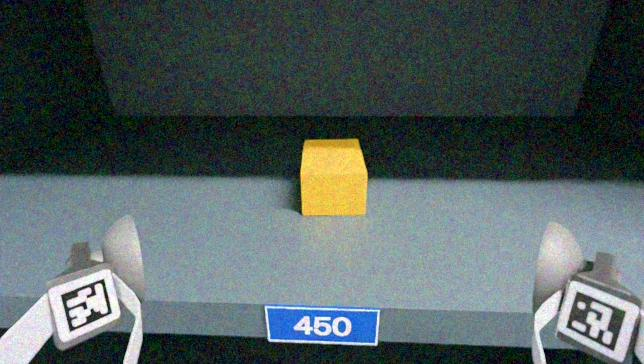

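Request:
move(joints={"arm_m":0.187,"lift_m":0.524}, contact_limits={"arm_m":35}, cameras=[])

Request:
move(joints={"gripper_m":0.0}, cameras=[])

Request:
move(joints={"lift_m":0.575}, cameras=["wrist_camera"])

Scene clock: 327.40 s.
move: done
base_odometry: x=+2.325 y=-0.242 heading=-0.903
turned_by_wheels: +0.000
turned_by_imu: +0.000
base_tilt: forward=-0.2 right=-1.3
lidar_m: 1.46 0.82 0.60 0.58 0.61 0.83 2.33 0.60 0.61 0.88 0.59 0.61
head_depth_mm: 721 801 637 535 961 840 1100 / 721 797 630 527 952 835 1115 / 718 797 621 522 943 583 523 / 716 794 549 518 937 580 1087 / 717 791 580 513 935 818 1100 / 715 778 601 510 926 817 1094 / 713 775 593 504 919 808 1087
base_status: not commanded
joint_positions: lift_m=+0.524 arm_m=+0.187 wrist_yaw_rad=+0.003 wrist_pitch_rad=-0.262 wrist_roll_rad=+0.005 gripper_m=+0.179 head_pan_rad=-1.600 head_tilt_rad=-0.750
joint_status: all done
measured_speeds: all 0
motor_effort: left_wheel=-6.3(6.6) right_wheel=-3.9(5.5) lift_m=+24.2(28.7) arm_m=+12.0(14.8) wrist_yaw_rad=-3.5(4.2) wrist_pitch_rad=+3.6(3.7) wrist_roll_rad=-1.9(2.0) gripper_m=+0.5(1.3) head_pan_rad=-3.0(3.6) head_tilt_rad=+2.1(3.4)
contact_limits: arm_m 35 (drawing in: default 31, maximum 55; extending or still: default 39, maximum 69)
hand_pose: x=-0.0208 y=-0.5732 z=+0.5731 quat_wxyz=(+0.700, +0.093, -0.702, -0.092) (m; base frame)
wrist_depth_mm: - - 403 396 394 391 390 / - - - - - - - / - - - - - - - / 304 302 300 - 293 307 304 / 248 235 244 158 240 239 238 / - 185 191 137 189 187 194 / 158 167 162 146 160 165 105
pictures: none
No camera images: "cameras" was empty.

Scene clock: 329.73 s.
move: done
base_odometry: x=+2.325 y=-0.242 heading=-0.903
turned_by_wheels: +0.000
turned_by_imu: +0.000
base_tilt: forward=-0.2 right=-1.1
lidar_m: 1.46 0.82 0.60 0.58 0.61 0.83 2.34 0.60 0.61 0.88 0.59 0.61
head_depth_mm: 722 799 635 533 958 839 1097 / 721 798 630 528 947 832 1112 / 720 796 620 524 940 584 524 / 717 792 548 519 911 580 1085 / 715 790 579 514 933 816 1095 / 714 781 603 508 931 816 1092 / 712 777 596 504 918 810 1077
base_status: not commanded
joint_positions: lift_m=+0.524 arm_m=+0.187 wrist_yaw_rad=+0.003 wrist_pitch_rad=-0.262 wrist_roll_rad=+0.005 gripper_m=+0.001 head_pan_rad=-1.600 head_tilt_rad=-0.750
joint_status: all done
measured_speeds: all 0
motor_effort: left_wheel=-6.0(6.5) right_wheel=-4.0(5.7) lift_m=+25.6(25.7) arm_m=+5.4(11.9) wrist_yaw_rad=-3.5(4.4) wrist_pitch_rad=+3.5(3.7) wrist_roll_rad=-1.8(2.1) gripper_m=-21.6(93.2) head_pan_rad=-2.8(3.6) head_tilt_rad=+2.2(3.4)
contact_limits: arm_m 35 (drawing in: default 31, maximum 55; extending or still: default 39, maximum 69)
hand_pose: x=-0.0208 y=-0.5732 z=+0.5731 quat_wxyz=(+0.700, +0.093, -0.702, -0.092) (m; base frame)
wrist_depth_mm: - - 398 397 393 388 387 / - - - - - - - / - - - - - - - / 305 301 300 - 294 309 306 / 247 245 233 158 158 239 236 / 200 200 128 137 129 195 195 / 169 163 162 145 152 165 164
pictures: none
No camera images: "cameras" was empty.

Scene clock: 331.03 s.
move: done
base_odometry: x=+2.325 y=-0.242 heading=-0.903
turned_by_wheels: +0.000
turned_by_imu: +0.000
base_tilt: forward=-0.3 right=-1.1
lidar_m: 1.46 0.82 0.60 0.58 0.60 0.83 2.33 0.60 0.61 0.88 0.59 0.61
head_depth_mm: 723 799 637 532 956 841 1101 / 720 798 628 528 951 832 1094 / 719 796 621 522 947 539 552 / 718 794 548 518 866 550 1099 / 716 791 579 512 928 817 1093 / 713 778 600 509 924 815 1089 / 713 774 595 504 916 809 1086
base_status: not commanded
joint_positions: lift_m=+0.575 arm_m=+0.187 wrist_yaw_rad=+0.003 wrist_pitch_rad=-0.262 wrist_roll_rad=+0.005 gripper_m=+0.004 head_pan_rad=-1.600 head_tilt_rad=-0.750
joint_status: all done
measured_speeds: all 0
motor_effort: left_wheel=-6.3(6.4) right_wheel=-4.3(5.4) lift_m=+30.0(32.3) arm_m=+1.8(5.5) wrist_yaw_rad=-3.1(3.9) wrist_pitch_rad=+3.5(3.7) wrist_roll_rad=-1.8(2.0) gripper_m=-8.7(21.7) head_pan_rad=-2.8(3.4) head_tilt_rad=+2.3(3.3)
contact_limits: arm_m 35 (drawing in: default 31, maximum 55; extending or still: default 39, maximum 69)
hand_pose: x=-0.0208 y=-0.5732 z=+0.6241 quat_wxyz=(+0.700, +0.093, -0.702, -0.092) (m; base frame)
wrist_depth_mm: - - 401 398 394 393 389 / - - - - - - - / - - - - - - - / - - - - - - - / 320 318 155 158 155 313 308 / 272 271 128 137 129 265 264 / 229 214 214 145 149 224 223
pictures: wrist_camera
camera_calibration:
wrist_camera: T_world_to_cam=[[-0.998821, -0.0418544, -0.0246065, -0.0227385], [0.0032898, 0.447302, -0.894377, 0.84723], [0.0484401, -0.893403, -0.446637, -0.066165], [0, 0, 0, 1]] pos_world=[-0.0222939, -0.439031, 0.727631]

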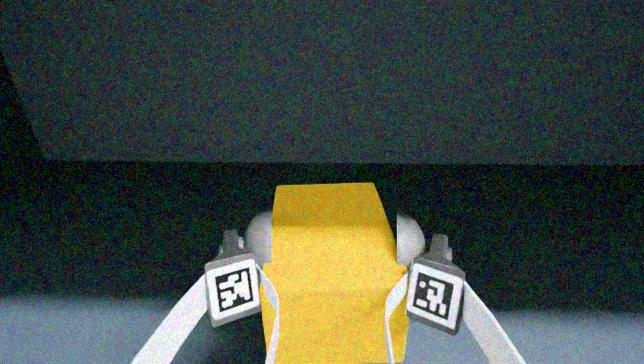

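Request:
move(joints={"arm_m":0.005,"lift_m":0.62}, pace="max", cameras=[])

Request:
move(base={"translate_m":0.9}, joints={"wrist_yaw_rad":1.57}, cameras=["wrist_camera"])

Request:
move(base={"rotate_rad":-1.598}, cameras=[])

Request:
move(base={"translate_m":0.8}, cameras=[])

Request:
move(base={"translate_m":0.81}, joints={"lift_m":0.88}, cameras=[])

Request:
move(base={"rotate_rad":1.6}, joints={"head_pan_rad":-1.8,"head_tilt_rad":-0.5}, cameras=["nav_camera"])

Scene clock: 348.07 s.
move: done
base_odometry: x=+2.325 y=-0.242 heading=-0.903
turned_by_wheels: +0.000
turned_by_imu: +0.000
base_tilt: forward=-0.3 right=-1.1
lidar_m: 1.46 0.82 0.60 0.58 0.60 0.83 2.34 0.60 0.60 0.87 0.59 0.61
head_depth_mm: 720 798 636 533 961 839 1099 / 721 798 629 529 950 832 1098 / 718 796 622 523 947 830 1089 / 717 793 549 518 943 652 468 / 717 789 581 514 932 820 1077 / 713 780 602 509 924 813 1092 / 714 774 595 504 921 809 1088
base_status: not commanded
joint_positions: lift_m=+0.620 arm_m=+0.005 wrist_yaw_rad=+0.003 wrist_pitch_rad=-0.262 wrist_roll_rad=+0.005 gripper_m=+0.004 head_pan_rad=-1.600 head_tilt_rad=-0.750
joint_status: all done
measured_speeds: all 0
motor_effort: left_wheel=-6.1(6.5) right_wheel=-5.1(5.2) lift_m=+26.9(34.2) arm_m=-12.3(13.9) wrist_yaw_rad=-2.4(4.9) wrist_pitch_rad=+3.5(3.7) wrist_roll_rad=-1.8(2.0) gripper_m=-8.9(9.3) head_pan_rad=-3.4(3.4) head_tilt_rad=+2.1(2.7)
hand_pose: x=-0.0208 y=-0.3913 z=+0.6692 quat_wxyz=(+0.700, +0.093, -0.702, -0.092) (m; base frame)
wrist_depth_mm: - - - - - - 541 / - - - - - - 585 / - - - - - - 614 / - - - - - - - / - - 154 158 150 - - / 324 - 128 137 129 316 315 / 285 264 267 145 149 276 275
pictures: none
No camera images: "cameras" was empty.

Scene clock: 358.20 s.
move: done
base_odometry: x=+2.883 y=-0.948 heading=-0.903
turned_by_wheels: +0.000
turned_by_imu: +0.001
base_tilt: forward=-0.5 right=-1.1
lidar_m: 0.57 0.60 0.59 0.57 0.60 0.83 2.29 0.62 0.64 2.16 0.80 0.59
head_depth_mm: 2606 2949 2679 1946 1130 1119 1117 / 2622 2959 2651 2013 1627 1341 1157 / 2665 3016 2663 1994 1610 1344 1152 / 2666 2989 2631 1983 1584 1329 457 / 2676 2973 2598 1965 1579 1323 1141 / 2595 2826 2467 1947 1585 1319 1137 / 1795 1804 1836 1801 1570 1314 1137
base_status: done
joint_positions: lift_m=+0.620 arm_m=+0.005 wrist_yaw_rad=+1.567 wrist_pitch_rad=-0.262 wrist_roll_rad=+0.005 gripper_m=+0.004 head_pan_rad=-1.600 head_tilt_rad=-0.750
joint_status: all done
measured_speeds: all 0
motor_effort: left_wheel=+3.4(12.2) right_wheel=+6.3(10.8) lift_m=+24.9(27.3) arm_m=-3.4(12.9) wrist_yaw_rad=+1.5(5.3) wrist_pitch_rad=+3.6(3.7) wrist_roll_rad=-1.8(2.1) gripper_m=-9.0(9.5) head_pan_rad=-2.6(3.5) head_tilt_rad=+1.5(3.0)
hand_pose: x=+0.2199 y=-0.1509 z=+0.6692 quat_wxyz=(+0.561, +0.561, -0.433, +0.428) (m; base frame)
wrist_depth_mm: - - - - - - - / - - - - - - - / - - - - - - - / - - - - - - - / - - 153 158 150 - - / - - 128 137 129 - - / - - - 145 144 - -
pictures: wrist_camera
camera_calibration:
wrist_camera: T_world_to_cam=[[0.0353308, -0.999075, -0.0245175, -0.135533], [-0.447068, 0.00614081, -0.894479, 0.730362], [0.893802, 0.0425637, -0.446438, 0.274755], [0, 0, 0, 1]] pos_world=[0.0857338, -0.151587, 0.772631]

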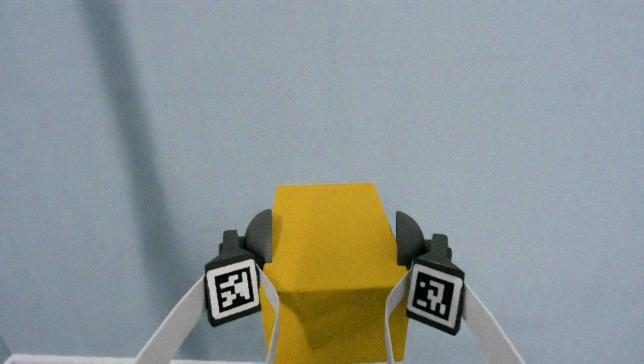

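Scene clock: 361.83 s.
move: done
base_odometry: x=+2.883 y=-0.948 heading=-2.500
turned_by_wheels: -1.598
turned_by_imu: -1.573
base_tilt: forward=-0.3 right=-1.3
lidar_m: 2.26 0.82 0.60 0.57 0.59 0.60 0.58 0.60 0.81 2.20 0.62 0.63
head_depth_mm: 1474 1462 1439 1440 1425 1311 1162 / 2090 2042 2026 1876 1611 1351 1161 / 3352 3359 2636 2008 1614 1343 1160 / 3448 3751 2638 1981 1596 1334 457 / 3481 3674 2567 1978 1584 1330 1137 / 2656 2536 2330 1948 1569 1322 1134 / 1808 1994 1448 1648 1510 1285 1126
base_status: done
joint_positions: lift_m=+0.620 arm_m=+0.005 wrist_yaw_rad=+1.567 wrist_pitch_rad=-0.262 wrist_roll_rad=+0.005 gripper_m=+0.004 head_pan_rad=-1.600 head_tilt_rad=-0.750
joint_status: not commanded
measured_speeds: all 0
motor_effort: left_wheel=+8.6(12.9) right_wheel=-10.4(13.2) lift_m=+25.8(26.3) arm_m=-8.3(8.4) wrist_yaw_rad=+2.1(3.2) wrist_pitch_rad=+3.5(3.7) wrist_roll_rad=-1.7(2.2) gripper_m=-9.1(9.4) head_pan_rad=-2.8(3.1) head_tilt_rad=+1.4(2.5)
hand_pose: x=+0.2199 y=-0.1509 z=+0.6692 quat_wxyz=(+0.561, +0.561, -0.433, +0.428) (m; base frame)
wrist_depth_mm: - - - - - - 372 / - - - - - - 371 / - - - - - - 359 / - - - - - - 378 / - - 156 158 157 - 398 / - - 128 138 129 - - / 915 859 850 145 148 - -
pictures: none
No camera images: "cameras" was empty.

Scene clock: 370.97 s.
move: done
base_odometry: x=+2.242 y=-1.427 heading=-2.500
turned_by_wheels: +0.000
turned_by_imu: +0.000
base_tilt: forward=-0.3 right=-1.2
lidar_m: 2.26 0.82 0.60 0.58 0.60 0.81 1.37 1.42 0.46 0.44 2.78 2.08
head_depth_mm: 348 392 450 529 641 813 1161 / 347 391 449 526 637 807 998 / 345 389 446 524 633 803 946 / 344 387 445 521 630 797 457 / 343 386 443 520 626 793 1077 / 342 385 450 1767 1527 1321 1144 / 3178 3470 2529 1925 1566 1310 1138
base_status: done
joint_positions: lift_m=+0.620 arm_m=+0.005 wrist_yaw_rad=+1.567 wrist_pitch_rad=-0.262 wrist_roll_rad=+0.005 gripper_m=+0.004 head_pan_rad=-1.600 head_tilt_rad=-0.750
joint_status: not commanded
measured_speeds: all 0
motor_effort: left_wheel=+2.9(11.6) right_wheel=+6.8(10.4) lift_m=+27.3(27.4) arm_m=-8.3(12.9) wrist_yaw_rad=+1.9(3.0) wrist_pitch_rad=+3.5(3.7) wrist_roll_rad=-2.1(2.1) gripper_m=-8.8(9.5) head_pan_rad=-2.3(3.4) head_tilt_rad=+1.7(2.4)
hand_pose: x=+0.2199 y=-0.1509 z=+0.6692 quat_wxyz=(+0.561, +0.561, -0.433, +0.428) (m; base frame)
wrist_depth_mm: - - - - - - - / - - - - - - - / - - - - - - - / - - - - - - - / - - 156 158 159 - - / - - 128 137 129 - - / 925 872 844 145 149 874 896
pictures: none
No camera images: "cameras" was empty.

Scene clock: 380.20 s.
move: done
base_odometry: x=+1.593 y=-1.911 heading=-2.500
turned_by_wheels: +0.000
turned_by_imu: +0.000
base_tilt: forward=-0.2 right=-1.2
lidar_m: 1.57 0.82 0.60 0.58 0.60 0.82 2.17 0.83 1.00 2.72 1.67 1.37
head_depth_mm: 1812 1797 1777 1760 1620 - - / 2589 2527 2421 2024 1661 - 1132 / 3425 3465 2658 2006 1646 - - / 3423 3658 2603 1998 1609 - - / 3397 3588 2594 1973 1579 1326 - / 3380 3484 2565 1953 1573 1350 - / 3330 3463 2555 1941 1559 1371 -
base_status: done
joint_positions: lift_m=+0.880 arm_m=+0.005 wrist_yaw_rad=+1.567 wrist_pitch_rad=-0.262 wrist_roll_rad=+0.005 gripper_m=+0.004 head_pan_rad=-1.600 head_tilt_rad=-0.750
joint_status: all done
measured_speeds: all 0
motor_effort: left_wheel=+6.0(9.3) right_wheel=+4.4(11.1) lift_m=+29.0(32.8) arm_m=-4.0(9.3) wrist_yaw_rad=+0.8(3.8) wrist_pitch_rad=+3.6(3.7) wrist_roll_rad=-1.8(2.1) gripper_m=-9.1(9.6) head_pan_rad=-2.0(3.1) head_tilt_rad=+0.9(2.1)
hand_pose: x=+0.2199 y=-0.1509 z=+0.9292 quat_wxyz=(+0.561, +0.561, -0.433, +0.428) (m; base frame)
wrist_depth_mm: - - - - - - - / - - - - - - - / - - - - - - - / - - - - - - - / - - 159 158 159 - - / - - 128 137 129 - - / - - - 145 149 - -
pictures: none
No camera images: "cameras" was empty.

Scene clock: 383.83 s.
move: done
base_odometry: x=+1.593 y=-1.911 heading=-0.901
turned_by_wheels: +1.600
turned_by_imu: +1.575
base_tilt: forward=-0.3 right=-1.2
lidar_m: 0.58 0.60 0.83 2.17 0.89 1.02 2.90 1.76 1.38 1.57 0.81 0.60
head_depth_mm: 1439 1569 1717 1473 1864 1600 - / 1404 1535 1664 1822 1981 1618 - / 1363 1486 1620 1789 1919 1606 - / 1341 1444 1579 1746 1903 1599 - / 1315 1416 1546 1673 1838 1591 1364 / 1283 1388 1495 1642 1812 1577 1298 / 1253 1354 1463 1597 1760 1568 1289
base_status: done
joint_positions: lift_m=+0.880 arm_m=+0.005 wrist_yaw_rad=+1.567 wrist_pitch_rad=-0.262 wrist_roll_rad=+0.005 gripper_m=+0.004 head_pan_rad=-1.801 head_tilt_rad=-0.499
joint_status: all done
measured_speeds: all 0
motor_effort: left_wheel=-9.1(12.5) right_wheel=+9.2(12.5) lift_m=+26.9(29.1) arm_m=-10.0(10.4) wrist_yaw_rad=+2.3(3.1) wrist_pitch_rad=+3.6(3.6) wrist_roll_rad=-1.6(2.2) gripper_m=-8.8(9.4) head_pan_rad=+3.3(5.4) head_tilt_rad=-4.3(6.2)
hand_pose: x=+0.2199 y=-0.1509 z=+0.9292 quat_wxyz=(+0.561, +0.561, -0.433, +0.428) (m; base frame)
wrist_depth_mm: - - - - - - - / - - - - - - - / - - - - - - - / - - - - - - - / - - 153 158 151 - - / - - 128 137 129 - - / - - 141 145 144 - -
pictures: nav_camera (sideways)
camera_calibration:
nav_camera: T_world_to_cam=[[-0.0872112, -0.447214, 0.890165, -1.11478], [-0.977316, 0.211523, 0.0105184, 0.0424023], [-0.192995, -0.869056, -0.455517, 0.547226], [0, 0, 0, 1]] pos_world=[0.0498311, -0.0319424, 1.24116]

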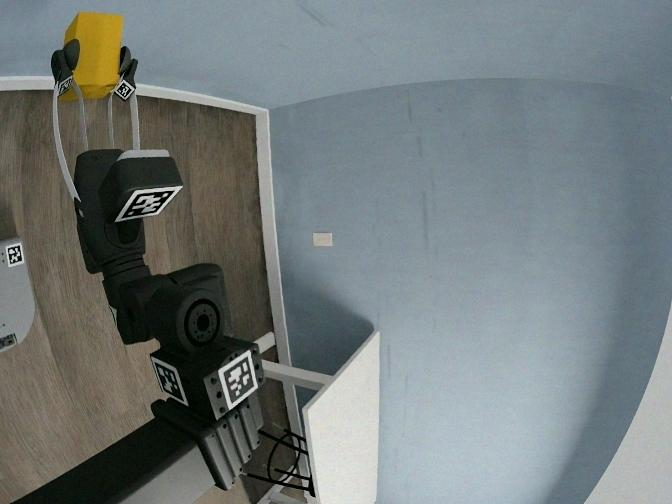

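Request:
move(base={"translate_m":-0.95}, joints={"wrist_yaw_rad":0.0,"wrist_pitch_rad":-0.22,"head_pan_rad":-1.5,"head_tilt_rad":-0.65}, cameras=["head_camera"])

Scene clock: 402.93 s.
move: done
base_odometry: x=+1.003 y=-1.167 heading=-0.901
turned_by_wheels: +0.000
turned_by_imu: -0.001
base_tilt: forward=-0.3 right=-1.1
lidar_m: 1.52 1.58 0.74 0.72 0.75 1.03 2.76 1.53 1.06 1.12 1.63 1.57
head_depth_mm: 1270 1398 1488 1046 1686 1521 - / 1271 1412 1498 1034 1767 1486 - / 1291 1423 1464 1023 485 290 - / 1294 1434 1456 1024 516 353 1164 / 1301 1448 1529 1045 1685 1409 1188 / 1317 1461 1646 1802 1705 1415 1182 / 1328 1475 1656 1887 1711 1395 1177
base_status: done
joint_positions: lift_m=+0.880 arm_m=+0.005 wrist_yaw_rad=+0.003 wrist_pitch_rad=-0.245 wrist_roll_rad=+0.005 gripper_m=+0.004 head_pan_rad=-1.500 head_tilt_rad=-0.650
joint_status: all done
measured_speeds: all 0
motor_effort: left_wheel=-8.7(13.3) right_wheel=-1.9(11.6) lift_m=+24.8(25.1) arm_m=-11.3(12.8) wrist_yaw_rad=-2.0(8.5) wrist_pitch_rad=+4.1(6.1) wrist_roll_rad=-1.8(2.2) gripper_m=-8.4(9.7) head_pan_rad=-2.6(5.7) head_tilt_rad=+3.7(9.4)
hand_pose: x=-0.0208 y=-0.3927 z=+0.9333 quat_wxyz=(+0.700, +0.087, -0.703, -0.086) (m; base frame)
wrist_depth_mm: - - - - - - - / - - - - - - - / - - - - - - - / - - - - - - - / - - 155 157 156 - - / - - 128 137 129 - - / - - - 144 149 - -
pictures: head_camera (sideways)
camera_calibration:
head_camera: T_world_to_cam=[[-0.0859482, 0.557346, -0.825819, 1.09034], [0.996287, 0.0521708, -0.0684798, 0.0826726], [0.0049167, -0.828639, -0.559761, 0.684014], [0, 0, 0, 1]] pos_world=[0.00798428, -0.0452109, 1.28897]

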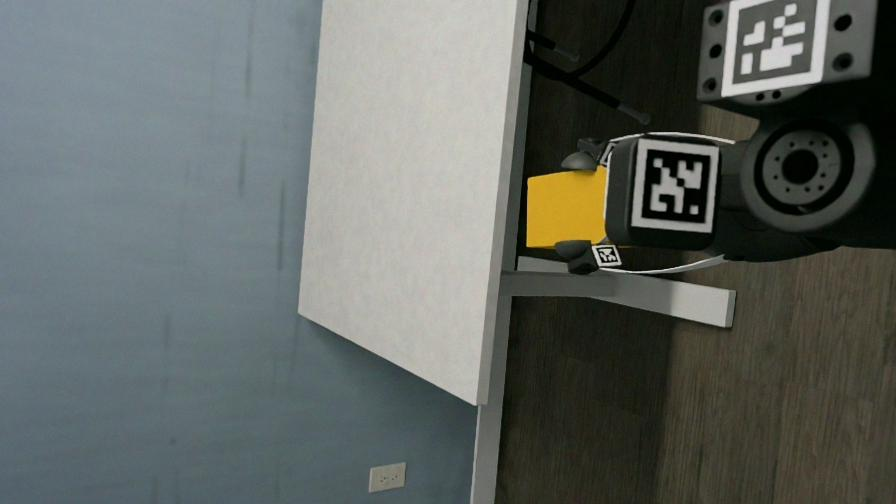

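Request:
move(joints={"arm_m":0.485}, cameras=[])

Request:
move(joints={"lift_m":0.745}, cameras=[])

Request:
move(joints={"lift_m":0.69}, speeds={"lift_m":0.03}, contact_limits={"lift_m":{"down":13}}, cameras=["head_camera"])

Scene clock: 419.03 s.
move: done
base_odometry: x=+1.003 y=-1.167 heading=-0.901
turned_by_wheels: +0.000
turned_by_imu: +0.000
base_tilt: forward=-0.3 right=-1.2
lidar_m: 1.52 1.59 0.74 0.72 0.75 1.03 2.76 1.53 1.07 1.12 1.62 1.57
head_depth_mm: 1272 1386 1489 354 303 1403 1215 / 1270 1413 583 917 1754 1425 1209 / 1284 1418 593 978 1753 1435 1201 / 1295 1433 1450 1015 1705 1422 1198 / 1305 1453 1539 1052 1675 1407 1187 / 1315 1463 1639 1803 1721 1405 1189 / 1330 1474 1656 1890 1708 1391 1183
base_status: not commanded
joint_positions: lift_m=+0.880 arm_m=+0.485 wrist_yaw_rad=+0.003 wrist_pitch_rad=-0.244 wrist_roll_rad=+0.005 gripper_m=+0.004 head_pan_rad=-1.500 head_tilt_rad=-0.650
joint_status: all done
measured_speeds: all 0
motor_effort: left_wheel=-8.6(9.3) right_wheel=-1.7(3.0) lift_m=+25.4(25.7) arm_m=+11.6(14.3) wrist_yaw_rad=-3.0(4.3) wrist_pitch_rad=+4.0(4.2) wrist_roll_rad=-1.9(2.1) gripper_m=-8.8(9.4) head_pan_rad=-2.7(3.8) head_tilt_rad=+2.4(3.8)
hand_pose: x=-0.0208 y=-0.8728 z=+0.9334 quat_wxyz=(+0.700, +0.087, -0.703, -0.086) (m; base frame)
wrist_depth_mm: - - - - - - - / - - - - - - - / - - - - - - - / - - - - - - - / - - 153 157 150 - - / - - 128 137 129 - - / - 96 - 145 144 - -
pictures: none
No camera images: "cameras" was empty.

Scene clock: 421.10 s.
move: done
base_odometry: x=+1.003 y=-1.167 heading=-0.901
turned_by_wheels: +0.000
turned_by_imu: +0.000
base_tilt: forward=-0.4 right=-1.2
lidar_m: 1.52 1.58 0.74 0.72 0.75 1.03 2.76 1.54 1.07 1.12 1.62 1.57
head_depth_mm: 1267 1397 1489 1043 1674 391 309 / 1274 1415 1488 639 474 416 1155 / 1290 1422 1464 673 1757 1425 1198 / 1297 1434 1453 971 1676 1424 1193 / 1307 1448 1538 1047 1675 1404 1196 / 1318 1455 1643 1809 1724 1409 1188 / 1328 1476 1660 1888 1710 1395 1177
base_status: not commanded
joint_positions: lift_m=+0.745 arm_m=+0.485 wrist_yaw_rad=+0.003 wrist_pitch_rad=-0.244 wrist_roll_rad=+0.005 gripper_m=+0.004 head_pan_rad=-1.500 head_tilt_rad=-0.650
joint_status: all done
measured_speeds: all 0
motor_effort: left_wheel=-8.7(9.3) right_wheel=-1.8(2.8) lift_m=+23.3(27.2) arm_m=+8.0(12.3) wrist_yaw_rad=-3.4(4.5) wrist_pitch_rad=+4.0(4.1) wrist_roll_rad=-1.8(2.1) gripper_m=-9.2(9.4) head_pan_rad=-2.4(3.3) head_tilt_rad=+2.5(3.3)
hand_pose: x=-0.0208 y=-0.8728 z=+0.7984 quat_wxyz=(+0.700, +0.087, -0.703, -0.086) (m; base frame)
wrist_depth_mm: - - - - - - - / - - - - - - - / - - - - - - - / - - - - - - - / - - 153 158 150 - - / - - 128 137 129 - - / - - - 144 144 - -
pictures: none
No camera images: "cameras" was empty.

Scene clock: 423.40 s.
move: done
base_odometry: x=+1.003 y=-1.167 heading=-0.901
turned_by_wheels: +0.000
turned_by_imu: +0.000
base_tilt: forward=-0.3 right=-1.2
lidar_m: 1.52 1.58 0.74 0.72 0.75 1.03 2.76 1.53 1.07 1.12 1.63 1.58
head_depth_mm: 1263 1403 1485 1043 1669 1439 366 / 1280 1409 1492 1037 568 449 381 / 1287 1425 1469 713 1650 1431 1200 / 1299 1430 1457 1011 1685 1424 1191 / 1313 1446 1527 1046 1671 1413 1196 / 1314 1463 1634 1788 1724 1406 1190 / 1323 1475 1654 1894 1710 1397 1177
base_status: not commanded
joint_positions: lift_m=+0.690 arm_m=+0.485 wrist_yaw_rad=+0.002 wrist_pitch_rad=-0.183 wrist_roll_rad=+0.003 gripper_m=+0.004 head_pan_rad=-1.500 head_tilt_rad=-0.650
joint_status: all done
measured_speeds: all 0
motor_effort: left_wheel=-7.1(9.4) right_wheel=-2.2(2.9) lift_m=+18.3(25.3) arm_m=+3.4(7.9) wrist_yaw_rad=-2.4(4.3) wrist_pitch_rad=-7.4(7.7) wrist_roll_rad=-0.9(2.0) gripper_m=-8.7(9.5) head_pan_rad=-2.5(3.0) head_tilt_rad=+2.2(3.3)
contact_limits: lift_m down 13 (down: maximum 72; up: maximum 65)
hand_pose: x=-0.0210 y=-0.8776 z=+0.7585 quat_wxyz=(+0.703, +0.065, -0.705, -0.064) (m; base frame)
wrist_depth_mm: - - - - - - - / - - - - - - - / - - - - - - - / - - - - - - - / - - 153 158 150 - - / - - 128 135 129 - - / - - - 141 131 - -
pictures: head_camera (sideways)
camera_calibration:
head_camera: T_world_to_cam=[[-0.0858908, 0.557242, -0.825896, 1.09044], [0.996293, 0.0520454, -0.0684959, 0.0826879], [0.00481521, -0.828717, -0.559647, 0.683863], [0, 0, 0, 1]] pos_world=[0.00798417, -0.0452115, 1.28897]

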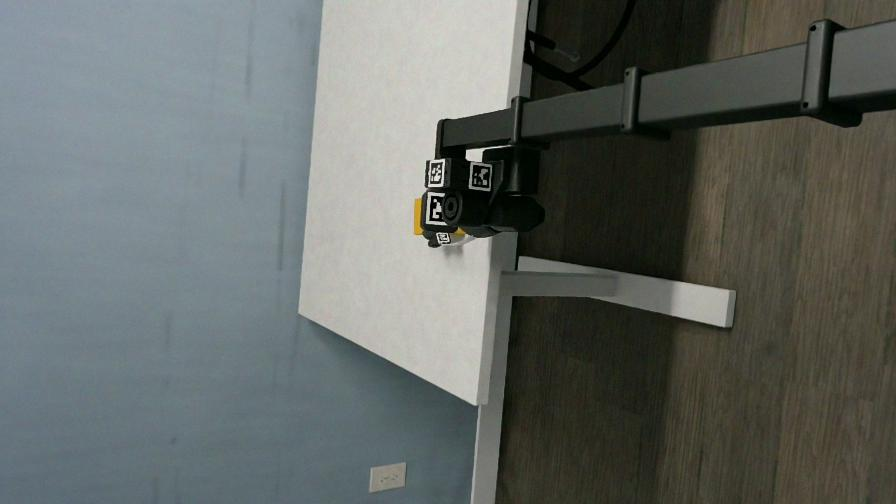

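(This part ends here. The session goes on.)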